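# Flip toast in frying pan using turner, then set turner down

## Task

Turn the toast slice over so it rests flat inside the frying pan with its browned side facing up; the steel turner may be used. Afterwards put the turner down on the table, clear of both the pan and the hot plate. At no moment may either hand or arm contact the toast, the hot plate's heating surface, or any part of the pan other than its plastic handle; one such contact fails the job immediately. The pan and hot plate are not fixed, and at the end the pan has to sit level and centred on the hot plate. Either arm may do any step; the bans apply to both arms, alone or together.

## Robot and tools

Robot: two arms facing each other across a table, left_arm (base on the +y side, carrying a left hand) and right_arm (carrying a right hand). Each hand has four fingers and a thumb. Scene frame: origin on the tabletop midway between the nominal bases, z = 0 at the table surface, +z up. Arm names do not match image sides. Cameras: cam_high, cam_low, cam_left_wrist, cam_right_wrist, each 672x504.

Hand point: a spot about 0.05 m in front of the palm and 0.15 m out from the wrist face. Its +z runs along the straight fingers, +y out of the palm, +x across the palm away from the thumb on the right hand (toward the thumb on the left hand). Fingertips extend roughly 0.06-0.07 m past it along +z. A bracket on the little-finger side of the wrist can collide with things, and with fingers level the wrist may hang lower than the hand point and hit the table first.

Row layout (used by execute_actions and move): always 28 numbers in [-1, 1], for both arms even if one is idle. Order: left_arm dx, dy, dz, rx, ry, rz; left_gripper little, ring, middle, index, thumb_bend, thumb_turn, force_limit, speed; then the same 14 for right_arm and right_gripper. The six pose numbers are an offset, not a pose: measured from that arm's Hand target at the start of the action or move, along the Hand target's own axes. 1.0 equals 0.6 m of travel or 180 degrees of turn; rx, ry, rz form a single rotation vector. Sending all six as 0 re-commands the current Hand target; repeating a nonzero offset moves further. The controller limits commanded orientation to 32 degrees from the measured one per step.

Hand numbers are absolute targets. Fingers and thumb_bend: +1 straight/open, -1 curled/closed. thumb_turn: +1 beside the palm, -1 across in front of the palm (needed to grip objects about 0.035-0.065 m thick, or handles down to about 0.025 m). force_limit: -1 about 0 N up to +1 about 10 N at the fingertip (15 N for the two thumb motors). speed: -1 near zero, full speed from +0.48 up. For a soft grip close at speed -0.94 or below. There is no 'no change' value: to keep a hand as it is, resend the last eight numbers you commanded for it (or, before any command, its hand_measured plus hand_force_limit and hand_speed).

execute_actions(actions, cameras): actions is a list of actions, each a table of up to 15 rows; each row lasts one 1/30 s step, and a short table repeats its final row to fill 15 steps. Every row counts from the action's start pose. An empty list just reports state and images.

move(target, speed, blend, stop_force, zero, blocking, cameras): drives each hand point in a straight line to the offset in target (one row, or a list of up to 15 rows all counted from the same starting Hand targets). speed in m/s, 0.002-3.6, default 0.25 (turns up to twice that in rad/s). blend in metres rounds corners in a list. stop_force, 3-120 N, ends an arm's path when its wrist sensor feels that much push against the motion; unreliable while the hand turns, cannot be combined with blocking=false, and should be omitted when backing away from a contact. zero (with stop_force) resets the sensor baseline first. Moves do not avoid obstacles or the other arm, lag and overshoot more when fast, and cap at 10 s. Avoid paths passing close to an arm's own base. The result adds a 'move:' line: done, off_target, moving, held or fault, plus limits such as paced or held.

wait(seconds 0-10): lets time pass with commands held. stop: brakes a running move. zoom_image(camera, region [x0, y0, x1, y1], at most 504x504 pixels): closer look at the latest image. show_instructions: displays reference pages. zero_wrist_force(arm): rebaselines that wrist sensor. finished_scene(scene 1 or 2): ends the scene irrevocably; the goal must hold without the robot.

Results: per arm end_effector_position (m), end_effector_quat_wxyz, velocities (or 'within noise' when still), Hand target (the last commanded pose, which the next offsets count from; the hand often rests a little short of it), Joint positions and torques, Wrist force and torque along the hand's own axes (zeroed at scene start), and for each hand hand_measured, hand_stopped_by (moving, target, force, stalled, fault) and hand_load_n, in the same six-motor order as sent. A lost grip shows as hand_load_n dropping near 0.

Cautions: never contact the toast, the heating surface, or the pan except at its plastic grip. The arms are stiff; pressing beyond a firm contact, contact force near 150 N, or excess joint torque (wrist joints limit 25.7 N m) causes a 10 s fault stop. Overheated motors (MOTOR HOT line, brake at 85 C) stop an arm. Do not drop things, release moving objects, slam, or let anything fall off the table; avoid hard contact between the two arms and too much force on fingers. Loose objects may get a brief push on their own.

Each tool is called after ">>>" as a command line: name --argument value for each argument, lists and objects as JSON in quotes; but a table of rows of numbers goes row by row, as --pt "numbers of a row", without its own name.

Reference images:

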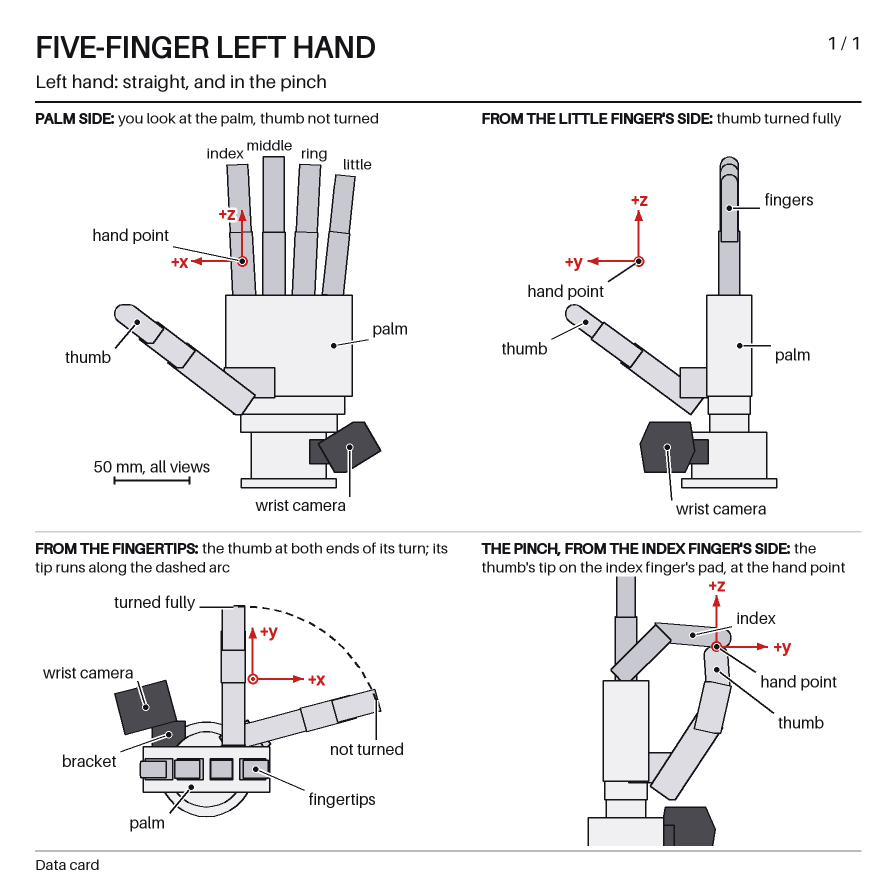

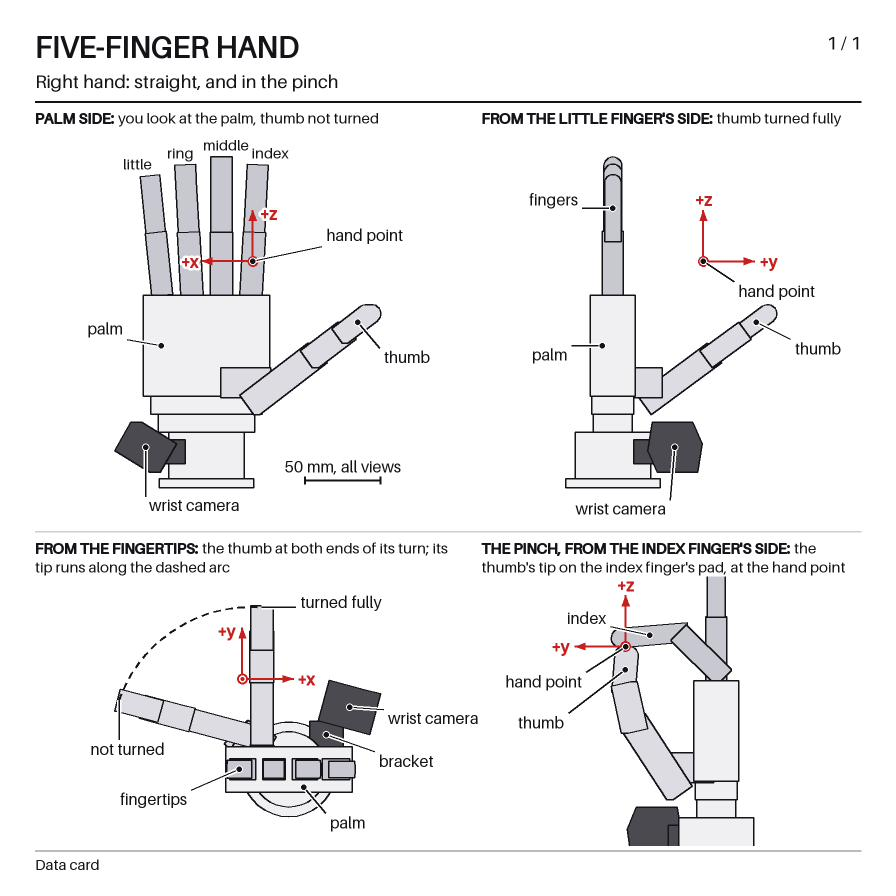

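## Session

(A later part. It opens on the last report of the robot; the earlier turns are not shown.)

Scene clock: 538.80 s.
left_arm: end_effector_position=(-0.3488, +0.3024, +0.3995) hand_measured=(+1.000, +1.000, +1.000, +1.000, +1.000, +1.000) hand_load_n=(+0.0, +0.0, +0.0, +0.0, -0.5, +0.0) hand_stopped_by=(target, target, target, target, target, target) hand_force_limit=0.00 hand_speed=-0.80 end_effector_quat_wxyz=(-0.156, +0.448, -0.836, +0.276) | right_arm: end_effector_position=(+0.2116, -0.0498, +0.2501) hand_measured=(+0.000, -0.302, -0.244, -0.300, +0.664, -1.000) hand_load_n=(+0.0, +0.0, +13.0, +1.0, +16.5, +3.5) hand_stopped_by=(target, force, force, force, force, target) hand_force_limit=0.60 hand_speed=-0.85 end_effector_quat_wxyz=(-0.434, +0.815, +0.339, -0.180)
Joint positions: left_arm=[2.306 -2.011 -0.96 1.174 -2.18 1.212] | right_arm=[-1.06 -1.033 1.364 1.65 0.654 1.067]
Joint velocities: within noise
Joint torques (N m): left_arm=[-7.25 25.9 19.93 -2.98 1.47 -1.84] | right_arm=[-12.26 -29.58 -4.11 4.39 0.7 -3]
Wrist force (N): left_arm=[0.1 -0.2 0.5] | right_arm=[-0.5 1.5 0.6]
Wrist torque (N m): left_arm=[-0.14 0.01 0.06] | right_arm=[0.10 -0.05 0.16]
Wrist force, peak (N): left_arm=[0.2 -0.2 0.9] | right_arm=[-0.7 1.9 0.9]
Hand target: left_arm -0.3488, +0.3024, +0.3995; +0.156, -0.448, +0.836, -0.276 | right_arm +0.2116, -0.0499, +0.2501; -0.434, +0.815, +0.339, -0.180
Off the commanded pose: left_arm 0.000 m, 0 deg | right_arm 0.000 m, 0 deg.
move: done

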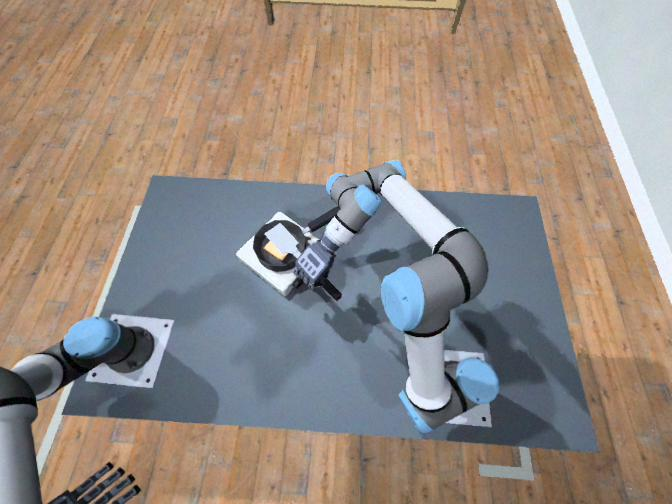

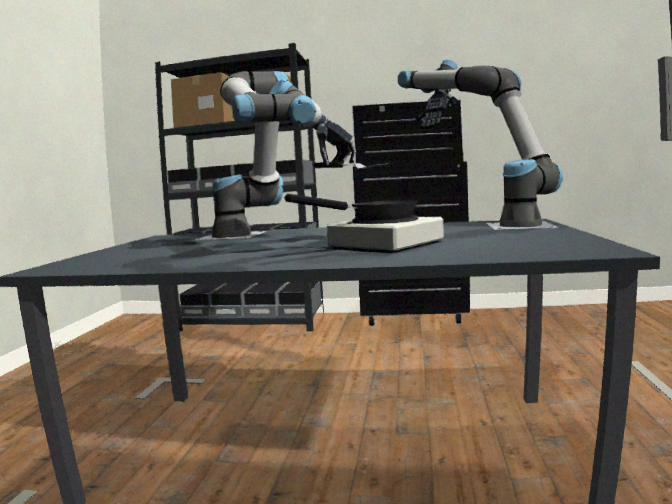

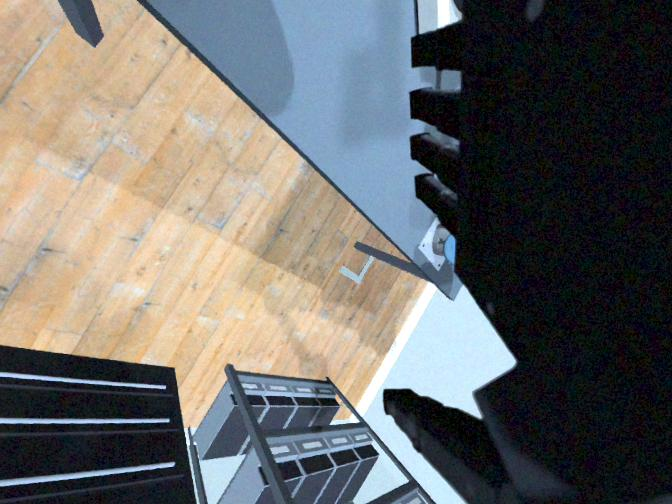

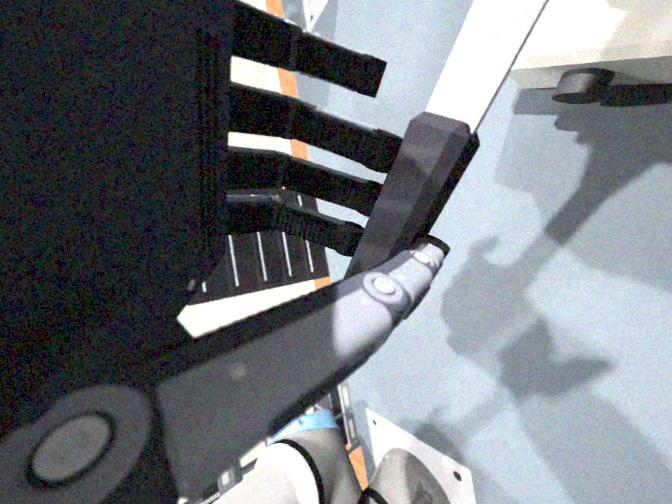

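>>> move --target '[0,0,0,0,0,0,1,1,1,1,1,1,0,-0.8,0.0213,0.0032,-0.1058,-0.016,-0.1475,0.1213,0,-0.7,-0.7,-0.7,0.2,-1,0.6,-0.85]' --speed 0.15

>>> zoom_image --camera "cam_high" --region '[220, 180, 370, 310]'

>>> zoom_image --camera "cam_low" --region '[280, 90, 460, 250]'

Scene clock: 580.10 s.
left_arm: end_effector_position=(-0.3488, +0.3024, +0.3995) hand_measured=(+1.000, +1.000, +1.000, +1.000, +1.000, +1.000) hand_load_n=(+0.0, +0.0, +0.0, +0.0, +0.0, +0.0) hand_stopped_by=(target, target, target, target, target, target) hand_force_limit=0.00 hand_speed=-0.80 end_effector_quat_wxyz=(-0.156, +0.448, -0.836, +0.276) | right_arm: end_effector_position=(+0.2586, -0.0788, +0.2839) hand_measured=(+0.000, -0.302, -0.244, -0.300, +0.664, -1.000) hand_load_n=(+0.0, +0.0, +13.0, +1.5, +17.0, +3.0) hand_stopped_by=(target, force, force, force, force, target) hand_force_limit=0.60 hand_speed=-0.85 end_effector_quat_wxyz=(-0.284, +0.812, +0.275, -0.431)
Joint positions: left_arm=[2.306 -2.011 -0.96 1.174 -2.18 1.212] | right_arm=[-1.038 -0.716 0.961 2.261 0.91 1.086]
Joint velocities: within noise
Joint torques (N m): left_arm=[-6.79 24.75 18.94 -3.07 1.42 -1.94] | right_arm=[10.59 -41.73 -32.9 4.83 1.48 2.34]
Wrist force (N): left_arm=[0.1 -0.2 0.6] | right_arm=[0.5 1.7 0.6]
Wrist torque (N m): left_arm=[-0.16 0.02 0.07] | right_arm=[0.14 -0.09 0.07]
Wrist force, peak (N): left_arm=[0.2 -0.5 1.0] | right_arm=[0.1 1.9 0.5]
Hand target: left_arm -0.3488, +0.3024, +0.3995; +0.156, -0.448, +0.836, -0.276 | right_arm +0.2586, -0.0788, +0.2839; -0.284, +0.812, +0.275, -0.431
Off the commanded pose: left_arm 0.000 m, 0 deg | right_arm 0.000 m, 0 deg.
move: done

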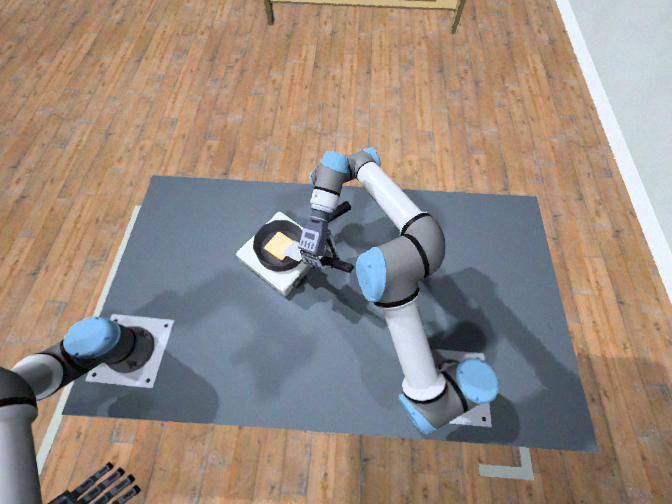

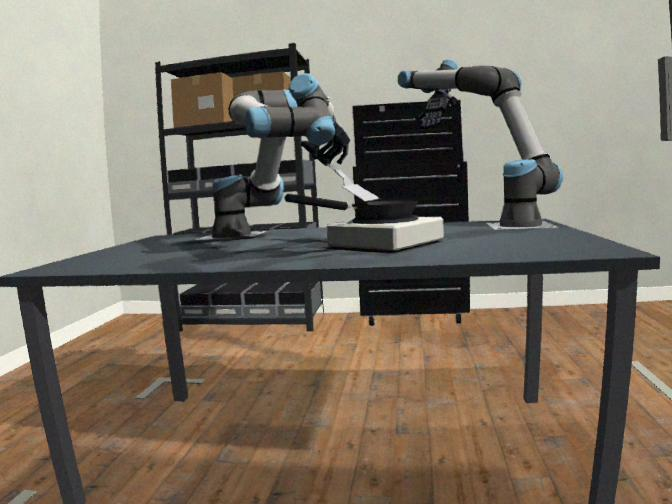

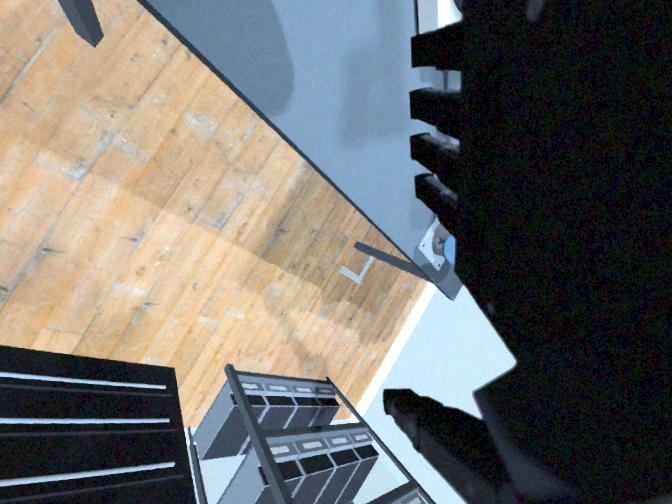

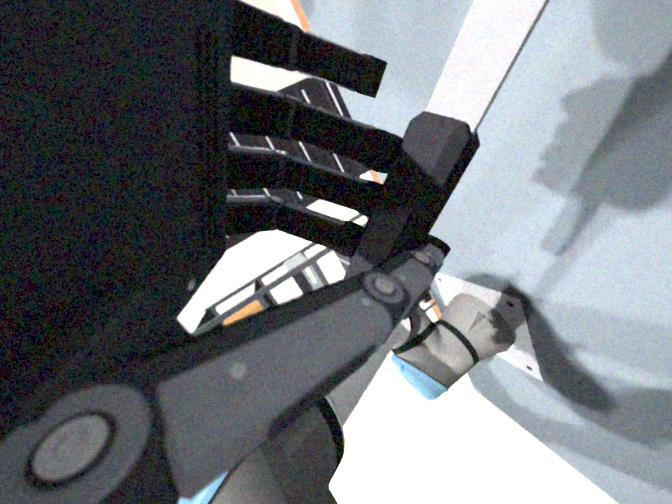

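Scaled by 3.360.

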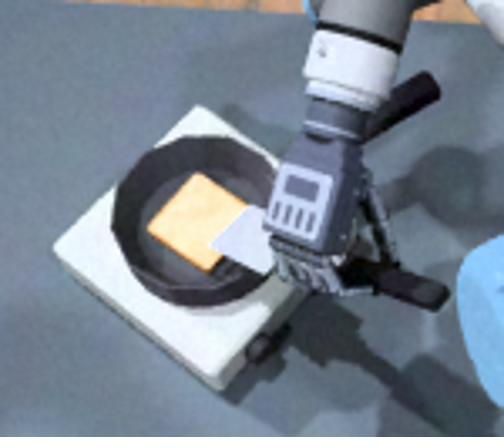

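Scaled by 2.800.

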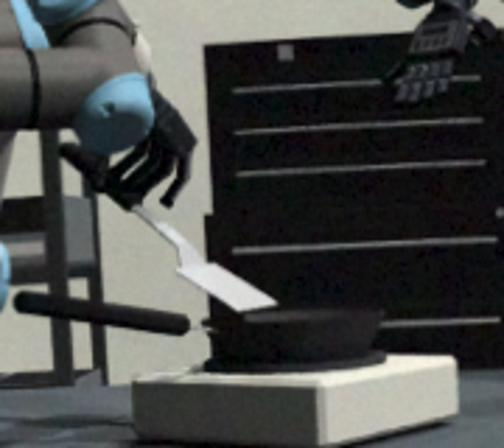

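>>> move --target '[0,0,0,0,0,0,1,1,1,1,1,1,0,-0.8,0.0657,0.0966,0.065,0,0,0,0,-0.7,-0.7,-0.7,0.2,-1,0.6,-0.85]' --speed 0.02 --stop_force 3 --cameras '["cam_high","cam_low"]'

>>> zoom_image --camera "cam_high" --region '[220, 180, 370, 310]'

>>> zoom_image --camera "cam_low" --region '[280, 90, 460, 250]'

Scene clock: 592.27 s.
left_arm: end_effector_position=(-0.3488, +0.3024, +0.3995) hand_measured=(+1.000, +1.000, +1.000, +1.000, +1.000, +1.000) hand_load_n=(+0.0, +0.0, -0.5, +0.0, +0.0, +0.0) hand_stopped_by=(target, target, target, target, target, target) hand_force_limit=0.00 hand_speed=-0.80 end_effector_quat_wxyz=(-0.156, +0.448, -0.836, +0.276) | right_arm: end_effector_position=(+0.2569, -0.0812, +0.2349) hand_measured=(+0.000, -0.302, -0.244, -0.302, +0.664, -1.000) hand_load_n=(+0.0, -1.5, +15.5, +0.5, +15.5, +3.5) hand_stopped_by=(target, force, force, force, force, target) hand_force_limit=0.60 hand_speed=-0.85 end_effector_quat_wxyz=(-0.284, +0.812, +0.275, -0.431)
Joint positions: left_arm=[2.306 -2.011 -0.96 1.174 -2.18 1.212] | right_arm=[-1.04 -0.683 1.032 2.159 0.912 1.085]
Joint velocities: within noise
Joint torques (N m): left_arm=[-6.84 25.45 19.42 -3.07 1.49 -2.01] | right_arm=[-3.66 -68.04 -30.9 4.29 -1.51 -0.76]
Wrist force (N): left_arm=[-0.2 -0.2 0.8] | right_arm=[0.5 -0.1 -0.1]
Wrist torque (N m): left_arm=[-0.16 0.06 0.05] | right_arm=[0.10 0.09 -0.34]
Wrist force, peak (N): left_arm=[-0.1 0.0 1.1] | right_arm=[0.6 1.8 0.5]
Hand target: left_arm -0.3488, +0.3024, +0.3995; +0.156, -0.448, +0.836, -0.276 | right_arm +0.2569, -0.0812, +0.2349; -0.284, +0.812, +0.275, -0.431 (not the last commanded pose)
Off the commanded pose: left_arm 0.000 m, 0 deg | right_arm 0.031 m, 0 deg.
move: contact (right_arm)
Images, in order (width x height): cam_high 672x504, cam_low 672x504.

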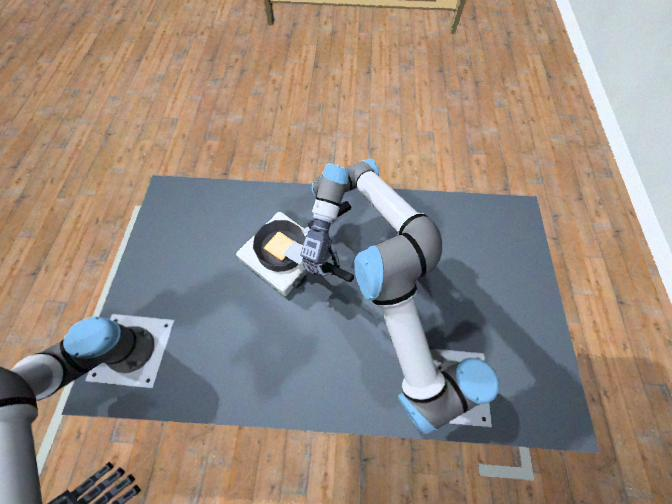

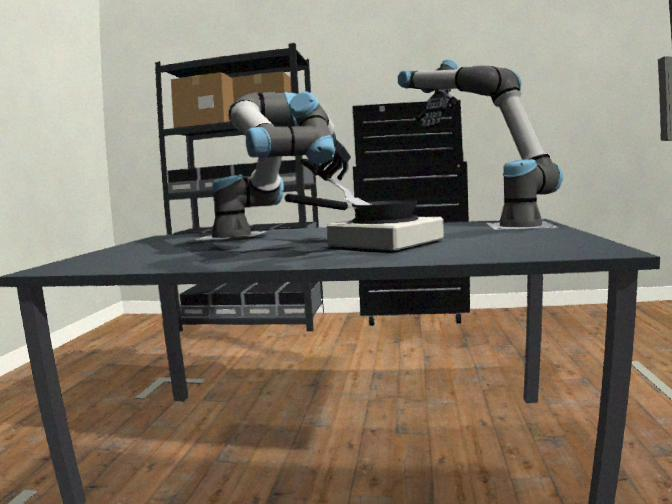

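Scaled by 3.360.

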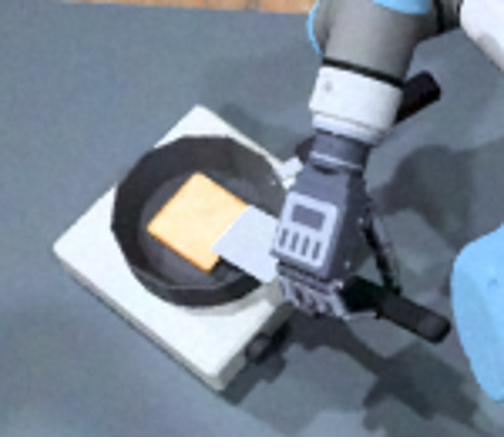

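Scaled by 2.800.

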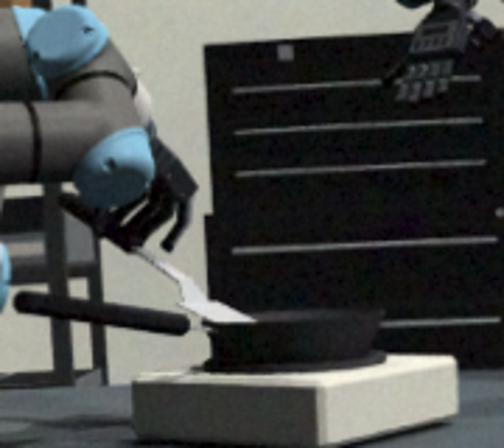

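>>> move --target '[0,0,0,0,0,0,1,1,1,1,1,1,0,-0.8,-0.0553,-0.0198,-0.0133,0,0,0,0,-0.7,-0.7,-0.7,0.2,-1,0.6,-0.85]' --speed 0.05 --cameras '["cam_high","cam_low"]'

>>> zoom_image --camera "cam_high" --region '[220, 180, 370, 310]'

>>> zoom_image --camera "cam_low" --region '[280, 90, 460, 250]'

Scene clock: 611.93 s.
left_arm: end_effector_position=(-0.3488, +0.3024, +0.3995) hand_measured=(+1.000, +1.000, +1.000, +1.000, +1.000, +1.000) hand_load_n=(+0.0, +0.0, +0.0, +0.0, +0.0, +0.0) hand_stopped_by=(target, target, target, target, target, target) hand_force_limit=0.00 hand_speed=-0.80 end_effector_quat_wxyz=(-0.156, +0.448, -0.836, +0.276) | right_arm: end_effector_position=(+0.2455, -0.0976, +0.2648) hand_measured=(+0.000, -0.302, -0.244, -0.302, +0.664, -1.000) hand_load_n=(+0.0, +0.0, +15.5, -2.0, +15.0, +4.0) hand_stopped_by=(target, force, force, force, force, target) hand_force_limit=0.60 hand_speed=-0.85 end_effector_quat_wxyz=(-0.284, +0.812, +0.275, -0.431) end_effector_velocity=(+0.000, +0.000, +0.002) end_effector_angular_velocity=(+0.002, -0.004, +0.000)
Joint positions: left_arm=[2.306 -2.011 -0.96 1.174 -2.18 1.212] | right_arm=[-1.055 -0.762 1.098 2.178 0.923 1.074]
Joint velocities: left_arm=[within noise] | right_arm=[0 -0.005 0.001 0 0 0]
Joint torques (N m): left_arm=[-5.99 25.55 16.44 -2.79 1.47 -1.86] | right_arm=[-12.5 -65.37 -4.83 4.27 1.43 -2.76]
Wrist force (N): left_arm=[0.0 -0.4 0.8] | right_arm=[0.3 1.6 0.4]
Wrist torque (N m): left_arm=[-0.19 0.04 0.06] | right_arm=[0.14 -0.06 0.04]
Wrist force, peak (N): left_arm=[-0.1 0.1 1.1] | right_arm=[0.5 1.9 0.7]
Hand target: left_arm -0.3488, +0.3024, +0.3995; +0.156, -0.448, +0.836, -0.276 | right_arm +0.2455, -0.0977, +0.2649; -0.284, +0.812, +0.275, -0.431
Off the commanded pose: left_arm 0.000 m, 0 deg | right_arm 0.000 m, 0 deg.
move: done
Images, in order (width x height): cam_high 672x504, cam_low 672x504.

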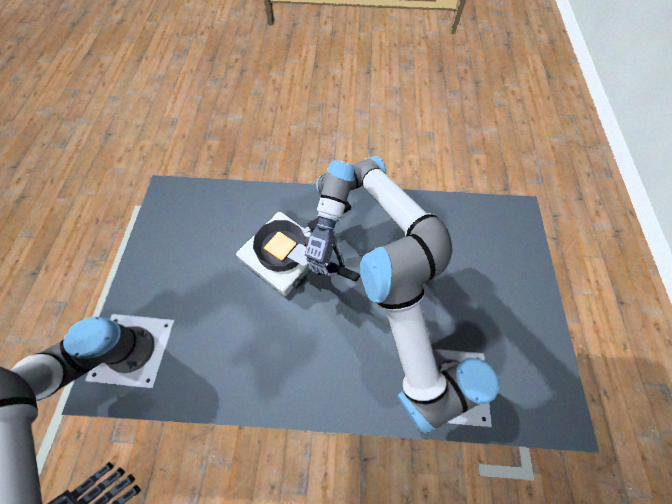

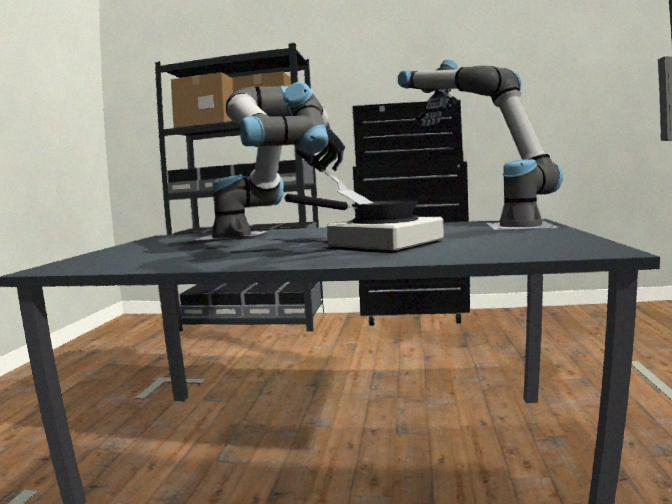

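Scaled by 3.360.

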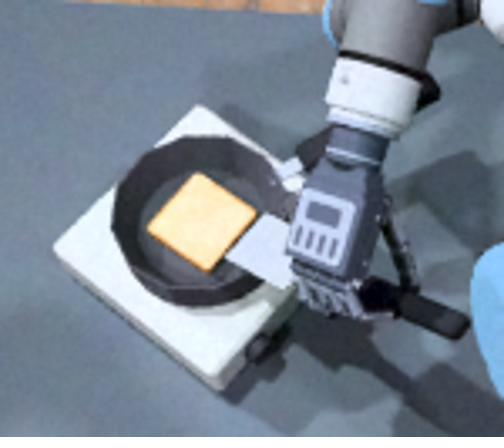

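Scaled by 2.800.

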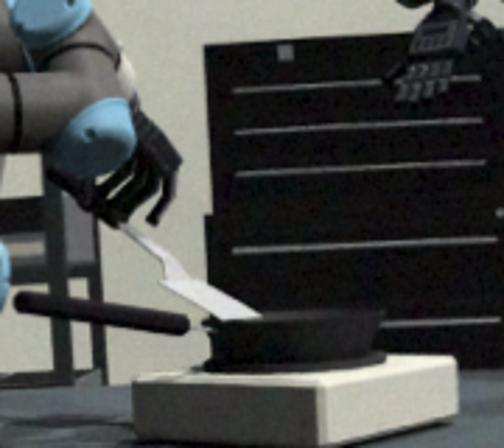

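>>> move --target '[0,0,0,0,0,0,1,1,1,1,1,1,0,-0.8,0.0454,0.058,0.0391,0,0,0,0,-0.7,-0.7,-0.7,0.2,-1,0.6,-0.85]' --speed 0.015 --stop_force 3 --cameras '["cam_high","cam_low"]'

>>> zoom_image --camera "cam_high" --region '[220, 180, 370, 310]'

>>> zoom_image --camera "cam_low" --region '[280, 90, 460, 250]'

Scene clock: 621.07 s.
left_arm: end_effector_position=(-0.3488, +0.3024, +0.3995) hand_measured=(+1.000, +1.000, +1.000, +1.000, +1.000, +1.000) hand_load_n=(+0.0, +0.0, +0.0, +0.0, +0.0, +0.0) hand_stopped_by=(target, target, target, target, target, target) hand_force_limit=0.00 hand_speed=-0.80 end_effector_quat_wxyz=(-0.156, +0.448, -0.836, +0.276) | right_arm: end_effector_position=(+0.2455, -0.0976, +0.2149) hand_measured=(+0.000, -0.300, -0.244, -0.302, +0.664, -1.000) hand_load_n=(+0.0, +1.0, +12.0, +0.0, +15.5, +4.5) hand_stopped_by=(target, force, force, force, force, target) hand_force_limit=0.60 hand_speed=-0.85 end_effector_quat_wxyz=(-0.284, +0.812, +0.275, -0.431)
Joint positions: left_arm=[2.306 -2.011 -0.96 1.174 -2.18 1.212] | right_arm=[-1.054 -0.713 1.144 2.083 0.923 1.074]
Joint velocities: within noise
Joint torques (N m): left_arm=[-5.92 25.36 17.64 -2.86 1.39 -2.06] | right_arm=[10.02 -39.42 -3.9 0.98 -2.02 2.4]
Wrist force (N): left_arm=[0.0 -0.1 0.5] | right_arm=[-0.4 0.5 -0.2]
Wrist torque (N m): left_arm=[-0.13 0.02 0.06] | right_arm=[0.10 0.06 -0.14]
Wrist force, peak (N): left_arm=[-0.2 -0.4 1.0] | right_arm=[0.3 1.9 0.5]
Hand target: left_arm -0.3488, +0.3024, +0.3995; +0.156, -0.448, +0.836, -0.276 | right_arm +0.2455, -0.0976, +0.2149; -0.284, +0.812, +0.275, -0.431
Off the commanded pose: left_arm 0.000 m, 0 deg | right_arm 0.000 m, 0 deg.
move: done
Images, in order (width x height): cam_high 672x504, cam_low 672x504.

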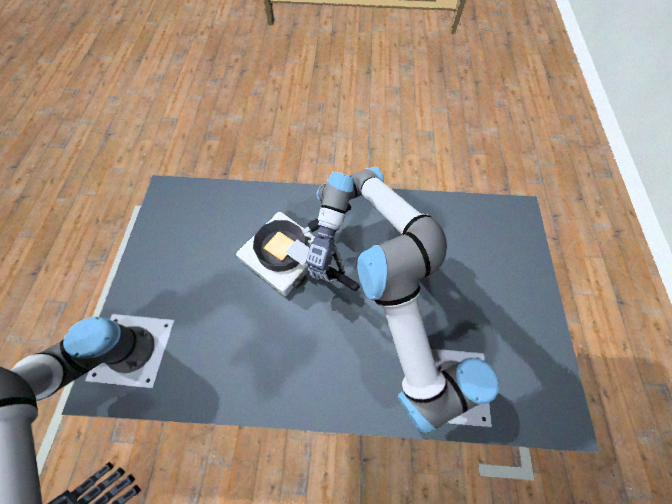

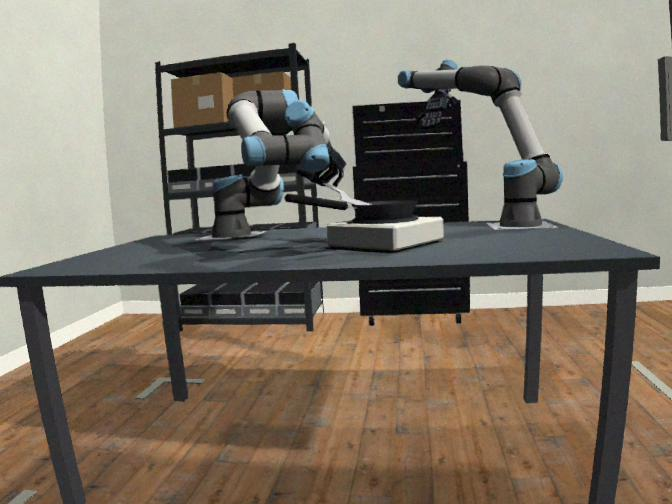

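Scaled by 3.360.

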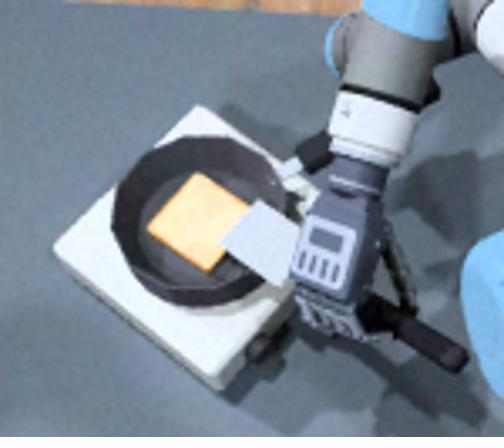

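Scaled by 2.800.

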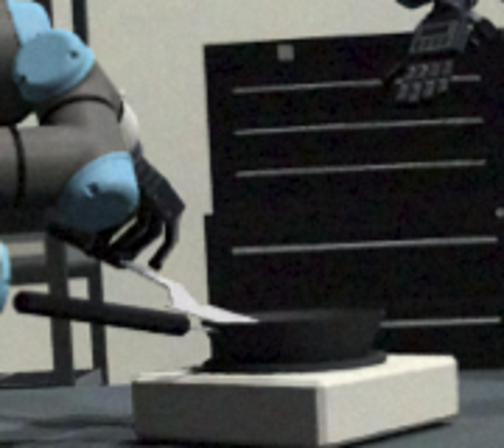

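>>> move --target '[0,0,0,0,0,0,1,1,1,1,1,1,0,-0.8,-0.0454,-0.058,-0.0391,0,0,0,0,-0.7,-0.7,-0.7,0.2,-1,0.6,-0.85]' --speed 0.05 --cameras '[]'

>>> move --pt "-0.022 -0.438 0.225 -0.059 -0.058 -0.25 1 1 1 1 1 1 0 -0.8 0 0 0 0 0 0 0 -0.7 -0.7 -0.7 0.2 -1 0.6 -0.85" --pt "-0.357 -0.568 0.507 -0.118 -0.117 -0.501 1 1 1 1 1 1 0 -0.8 0 0 0 0 0 0 0 -0.7 -0.7 -0.7 0.2 -1 0.6 -0.85" --speed 0.3

Scene clock: 651.57 s.
left_arm: end_effector_position=(-0.3488, +0.3024, +0.3995) hand_measured=(+1.000, +1.000, +1.000, +1.000, +1.000, +1.000) hand_load_n=(+0.0, +0.0, +0.0, +0.0, +0.0, +0.0) hand_stopped_by=(target, target, target, target, target, target) hand_force_limit=0.00 hand_speed=-0.80 end_effector_quat_wxyz=(-0.156, +0.448, -0.836, +0.276) | right_arm: end_effector_position=(+0.2455, -0.0977, +0.2648) hand_measured=(+0.000, -0.302, -0.244, -0.302, +0.664, -1.000) hand_load_n=(+0.0, +0.0, +15.0, -2.0, +14.5, +3.5) hand_stopped_by=(target, force, force, force, force, target) hand_force_limit=0.60 hand_speed=-0.85 end_effector_quat_wxyz=(-0.284, +0.812, +0.275, -0.431)
Joint positions: left_arm=[2.306 -2.011 -0.96 1.174 -2.18 1.212] | right_arm=[-1.055 -0.762 1.098 2.178 0.923 1.074]
Joint velocities: within noise
Joint torques (N m): left_arm=[-4.46 24.73 18.37 -2.73 1.56 -2.15] | right_arm=[-12.32 -66.09 -30.99 4.26 1.32 -2.51]
Wrist force (N): left_arm=[0.2 -0.3 0.5] | right_arm=[0.4 1.7 0.7]
Wrist torque (N m): left_arm=[-0.16 -0.01 0.08] | right_arm=[0.15 -0.07 0.05]
Wrist force, peak (N): left_arm=[-0.1 -0.2 1.0] | right_arm=[0.4 1.9 0.6]
Hand target: left_arm -0.3488, +0.3024, +0.3995; +0.156, -0.448, +0.836, -0.276 | right_arm +0.2455, -0.0977, +0.2649; -0.284, +0.812, +0.275, -0.431
Off the commanded pose: left_arm 0.000 m, 0 deg | right_arm 0.000 m, 0 deg.
move: done
No camera images: "cameras" was empty.

Scene clock: 655.20 s.
left_arm: end_effector_position=(+0.1495, +0.2315, +0.3643) hand_measured=(+1.000, +1.000, +1.000, +1.000, +1.000, +1.000) hand_load_n=(+0.0, +0.0, +0.0, +0.0, +0.0, +0.0) hand_stopped_by=(target, target, target, target, target, target) hand_force_limit=0.00 hand_speed=-0.80 end_effector_quat_wxyz=(+0.025, +0.959, -0.271, +0.085) | right_arm: end_effector_position=(+0.2455, -0.0977, +0.2649) hand_measured=(+0.000, -0.302, -0.244, -0.302, +0.664, -1.000) hand_load_n=(+0.0, +0.0, +15.0, -2.5, +14.5, +3.5) hand_stopped_by=(target, force, force, force, force, target) hand_force_limit=0.60 hand_speed=-0.85 end_effector_quat_wxyz=(-0.284, +0.812, +0.275, -0.431)
Joint positions: left_arm=[4.023 -1.448 -1.596 1.648 -1.6 1.397] | right_arm=[-1.055 -0.762 1.098 2.178 0.923 1.074]
Joint velocities: within noise
Joint torques (N m): left_arm=[8.11 20.17 6.3 0.37 2.85 2.45] | right_arm=[-12.13 -65.23 -30.78 4.19 1.25 -2.68]
Wrist force (N): left_arm=[0.6 0.7 0.5] | right_arm=[0.4 1.8 0.5]
Wrist torque (N m): left_arm=[0.07 -0.12 0.05] | right_arm=[0.17 -0.07 0.05]
Wrist force, peak (N): left_arm=[1.4 0.7 0.1] | right_arm=[0.4 1.9 0.7]
Hand target: left_arm +0.1495, +0.2316, +0.3643; +0.025, +0.959, -0.271, +0.085 | right_arm +0.2455, -0.0977, +0.2649; -0.284, +0.812, +0.275, -0.431
Off the commanded pose: left_arm 0.000 m, 0 deg | right_arm 0.000 m, 0 deg.
move: done

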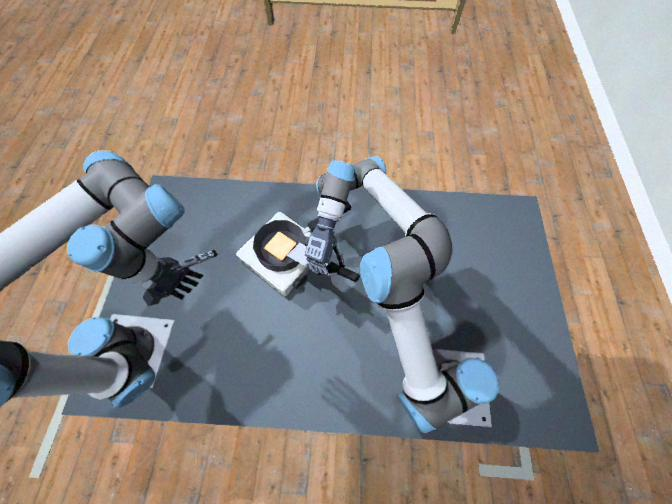

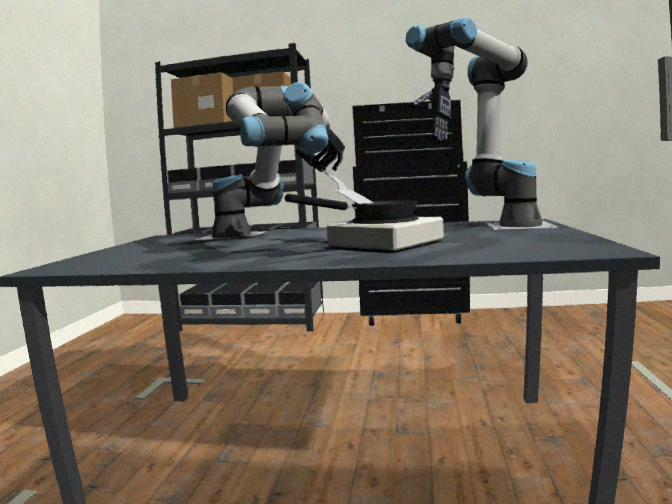

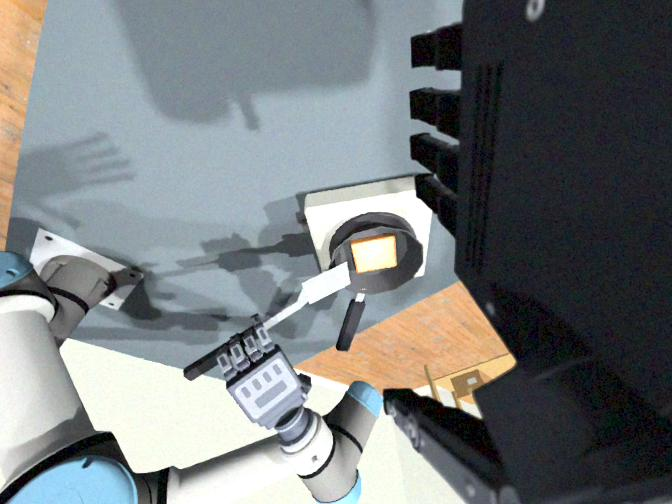

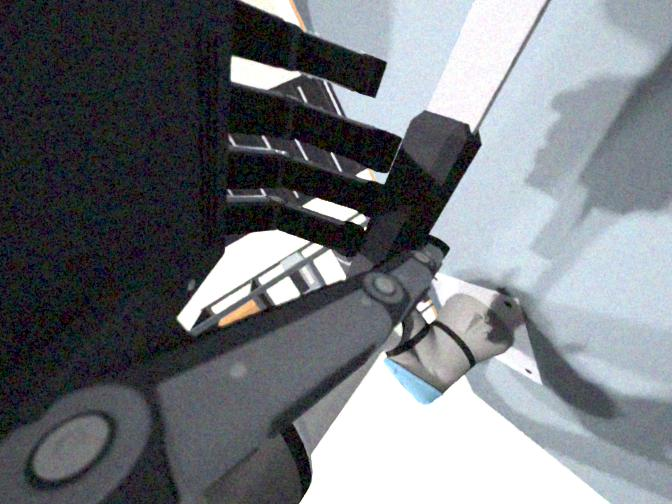

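>>> move --target '[0,0.002,0.212,0,0.094,0,1,1,1,1,1,1,0,-0.8,0,0,0,0,0,0,0,-0.7,-0.7,-0.7,0.2,-1,0.6,-0.85]' --speed 0.15 --cameras '["cam_high","cam_left_wrist"]'

>>> zoom_image --camera "cam_left_wrist" --region '[200, 130, 500, 400]'

Scene clock: 664.07 s.
left_arm: end_effector_position=(+0.1678, +0.2187, +0.2391) hand_measured=(+1.000, +1.000, +1.000, +1.000, +1.000, +1.000) hand_load_n=(+0.0, +0.0, +0.0, +0.0, +0.0, +0.0) hand_stopped_by=(target, target, target, target, target, target) hand_force_limit=0.00 hand_speed=-0.80 end_effector_quat_wxyz=(+0.064, +0.936, -0.265, +0.225) | right_arm: end_effector_position=(+0.2455, -0.0977, +0.2649) hand_measured=(+0.000, -0.302, -0.244, -0.302, +0.664, -1.000) hand_load_n=(+0.0, +0.0, +14.5, -2.0, +14.5, +3.5) hand_stopped_by=(target, force, force, force, force, target) hand_force_limit=0.60 hand_speed=-0.85 end_effector_quat_wxyz=(-0.284, +0.812, +0.275, -0.431)
Joint positions: left_arm=[3.978 -1.356 -2.005 2.252 -1.67 1.372] | right_arm=[-1.055 -0.762 1.098 2.178 0.923 1.074]
Joint velocities: within noise
Joint torques (N m): left_arm=[-8.26 17.52 6.91 0.95 -2.95 -2.64] | right_arm=[-11 -63.44 -28.99 4.1 1.1 -2.67]
Wrist force (N): left_arm=[1.1 0.3 0.1] | right_arm=[0.3 1.8 0.5]
Wrist torque (N m): left_arm=[0.06 -0.19 0.16] | right_arm=[0.16 -0.05 0.04]
Wrist force, peak (N): left_arm=[1.2 0.7 0.0] | right_arm=[0.6 1.9 0.3]
Hand target: left_arm +0.1678, +0.2187, +0.2390; +0.064, +0.936, -0.265, +0.225 | right_arm +0.2455, -0.0977, +0.2649; -0.284, +0.812, +0.275, -0.431
Off the commanded pose: left_arm 0.000 m, 0 deg | right_arm 0.000 m, 0 deg.
move: done
Images, in order (width x height): cam_high 672x504, cam_left_wrist 672x504.

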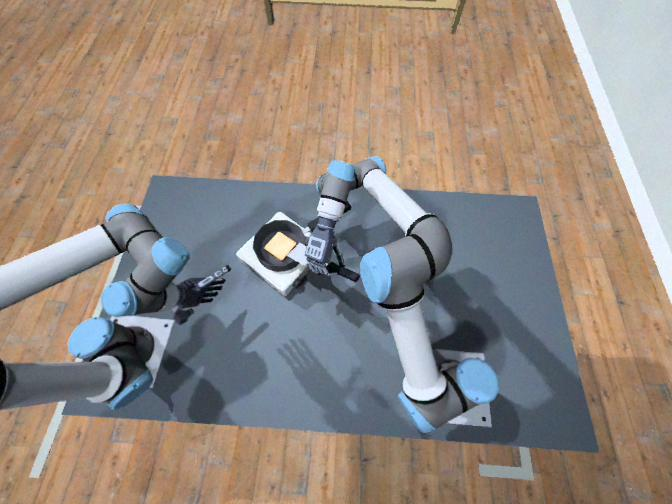

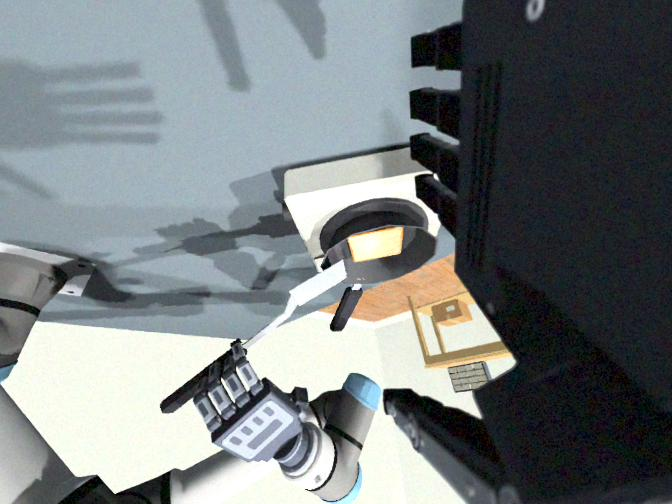

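Scaled by 1.680.

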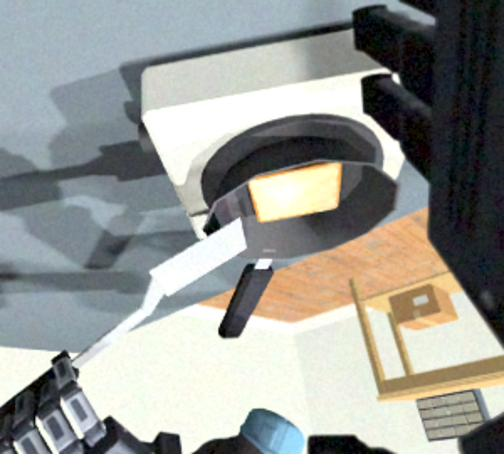

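>>> move --target '[0,0,0,0,0,0,1,1,1,1,1,1,0,-0.8,0.0157,-0.0662,-0.0447,0,-0.0373,0.0553,0,-0.7,-0.7,-0.7,0.2,-1,0.6,-0.85]' --speed 0.1 --cameras '["cam_high","cam_left_wrist"]'

>>> zoom_image --camera "cam_left_wrist" --region '[260, 170, 460, 340]'

>>> zoom_image --camera "cam_high" --region '[220, 180, 370, 310]'

Scene clock: 673.93 s.
left_arm: end_effector_position=(+0.1678, +0.2187, +0.2390) hand_measured=(+1.000, +1.000, +1.000, +1.000, +1.000, +1.000) hand_load_n=(+0.0, +0.0, +0.0, +0.0, +0.0, +0.0) hand_stopped_by=(target, target, target, target, target, target) hand_force_limit=0.00 hand_speed=-0.80 end_effector_quat_wxyz=(+0.064, +0.936, -0.265, +0.225) | right_arm: end_effector_position=(+0.2649, -0.0699, +0.3000) hand_measured=(+0.000, -0.302, -0.244, -0.302, +0.664, -1.000) hand_load_n=(+0.0, +0.0, +15.0, -1.5, +15.0, +3.5) hand_stopped_by=(target, force, force, force, force, target) hand_force_limit=0.60 hand_speed=-0.85 end_effector_quat_wxyz=(-0.229, +0.806, +0.219, -0.500)
Joint positions: left_arm=[3.978 -1.356 -2.006 2.252 -1.67 1.372] | right_arm=[-1.014 -0.622 0.84 2.412 0.939 1.196]
Joint velocities: within noise
Joint torques (N m): left_arm=[-7.3 16.59 8.77 0.83 -2.87 -2.65] | right_arm=[10.94 -43.08 -34.62 4.43 1.43 2.15]
Wrist force (N): left_arm=[0.9 0.6 0.3] | right_arm=[0.5 1.7 0.4]
Wrist torque (N m): left_arm=[0.08 -0.16 0.15] | right_arm=[0.15 -0.05 0.04]
Wrist force, peak (N): left_arm=[1.1 1.1 0.2] | right_arm=[0.3 2.1 0.5]
Hand target: left_arm +0.1678, +0.2187, +0.2390; +0.064, +0.936, -0.265, +0.225 | right_arm +0.2649, -0.0699, +0.3000; -0.229, +0.806, +0.219, -0.500
Off the commanded pose: left_arm 0.000 m, 0 deg | right_arm 0.000 m, 0 deg.
move: done
Images, in order (width x height): cam_high 672x504, cam_left_wrist 672x504.

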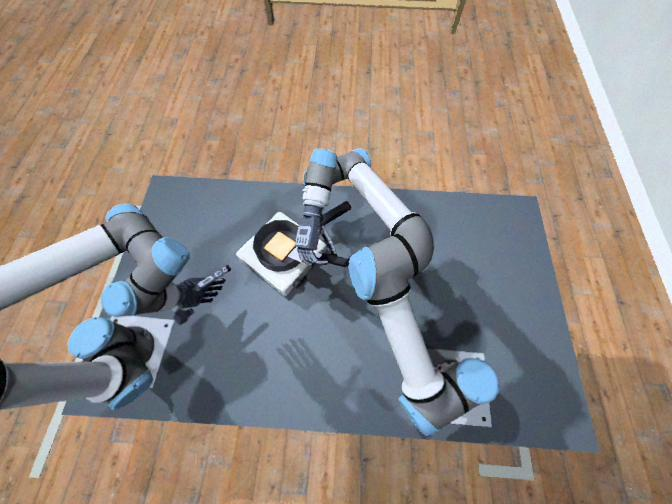

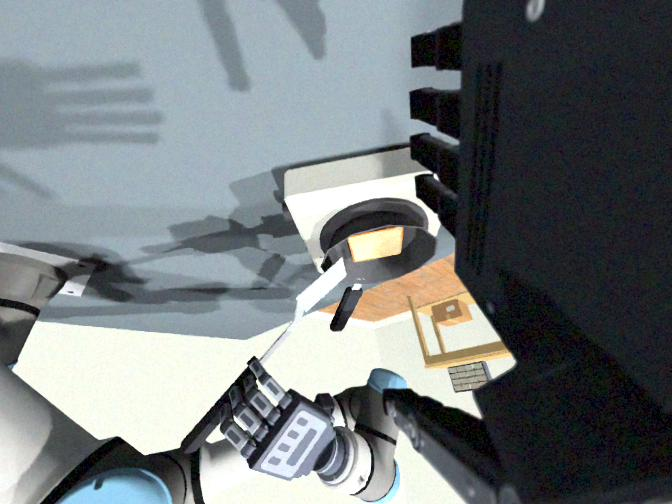

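Scaled by 2.520.

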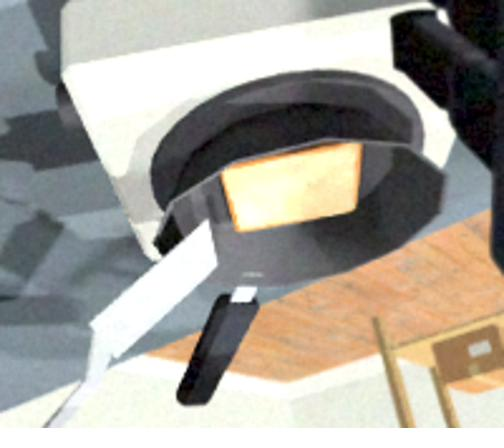

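Scaled by 3.360.

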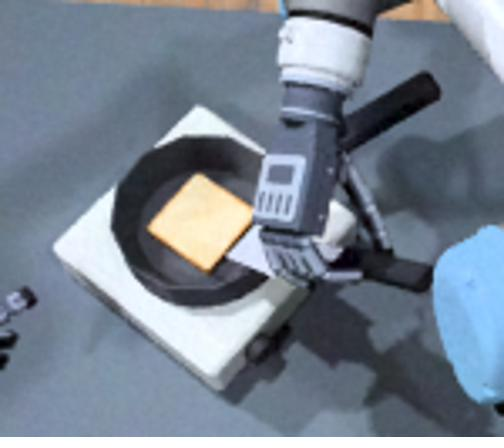

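>>> move --target '[0,0,0,0,0,0,1,1,1,1,1,1,0,-0.8,0.0589,0.0488,0.0329,0,0,0,0,-0.7,-0.7,-0.7,0.2,-1,0.6,-0.85]' --speed 0.02 --stop_force 3 --cameras '["cam_high","cam_left_wrist"]'

>>> zoom_image --camera "cam_left_wrist" --region '[260, 170, 460, 340]'

>>> zoom_image --camera "cam_high" --region '[220, 180, 370, 310]'

Scene clock: 683.60 s.
left_arm: end_effector_position=(+0.1678, +0.2187, +0.2390) hand_measured=(+1.000, +1.000, +1.000, +1.000, +1.000, +1.000) hand_load_n=(+0.0, +0.0, +0.0, +0.0, +0.0, +0.0) hand_stopped_by=(target, target, target, target, target, target) hand_force_limit=0.00 hand_speed=-0.80 end_effector_quat_wxyz=(+0.064, +0.936, -0.265, +0.225) | right_arm: end_effector_position=(+0.2649, -0.0697, +0.2501) hand_measured=(+0.000, -0.300, -0.244, -0.302, +0.664, -1.000) hand_load_n=(+0.0, +1.5, +14.5, +0.0, +15.0, +3.0) hand_stopped_by=(target, force, force, force, force, target) hand_force_limit=0.60 hand_speed=-0.85 end_effector_quat_wxyz=(-0.229, +0.806, +0.219, -0.500)
Joint positions: left_arm=[3.978 -1.356 -2.006 2.252 -1.67 1.372] | right_arm=[-1.014 -0.582 0.894 2.318 0.938 1.196]
Joint velocities: within noise
Joint torques (N m): left_arm=[-8.24 15.94 8.13 0.86 -2.66 -2.74] | right_arm=[8.73 -43.95 -4.4 0.85 -1.71 2.41]
Wrist force (N): left_arm=[1.1 0.3 0.0] | right_arm=[-0.6 0.1 0.2]
Wrist torque (N m): left_arm=[0.06 -0.19 0.16] | right_arm=[0.08 0.01 -0.25]
Wrist force, peak (N): left_arm=[1.4 0.7 0.3] | right_arm=[0.3 1.9 0.5]
Hand target: left_arm +0.1678, +0.2187, +0.2390; +0.064, +0.936, -0.265, +0.225 | right_arm +0.2649, -0.0697, +0.2501; -0.229, +0.806, +0.219, -0.500
Off the commanded pose: left_arm 0.000 m, 0 deg | right_arm 0.000 m, 0 deg.
move: done
Images, in order (width x height): cam_high 672x504, cam_left_wrist 672x504.

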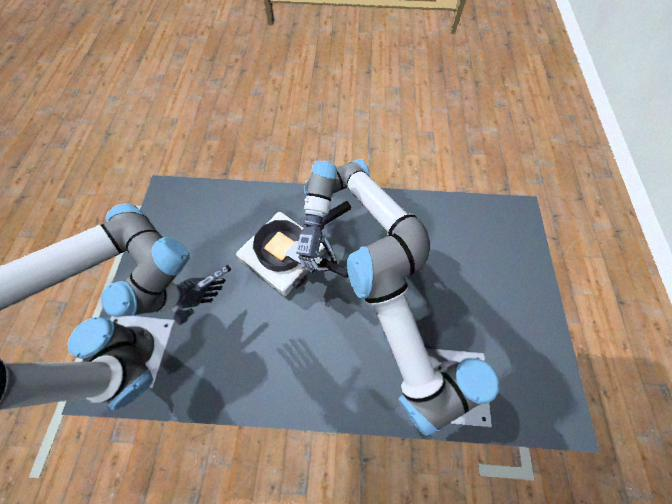

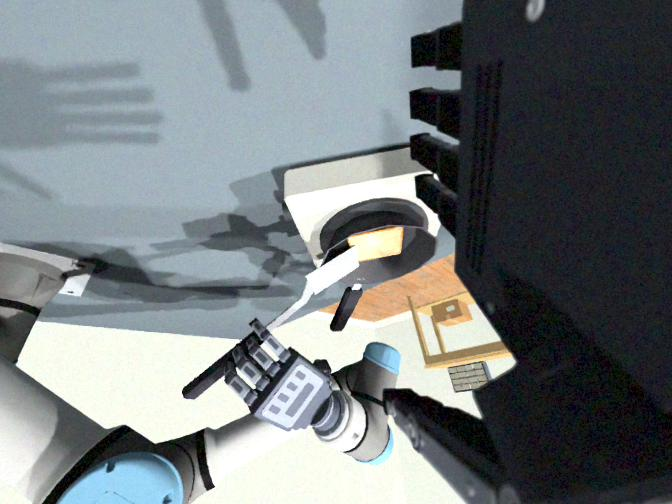

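Scaled by 2.520.

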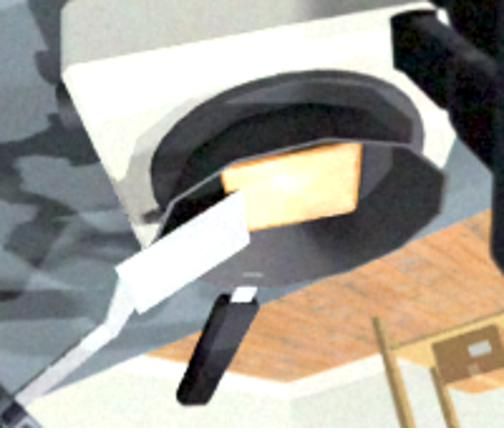

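Scaled by 3.360.

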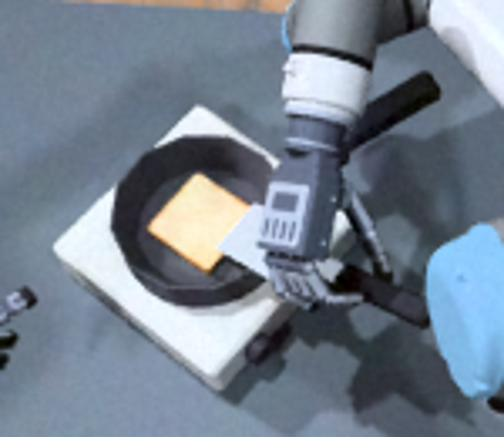

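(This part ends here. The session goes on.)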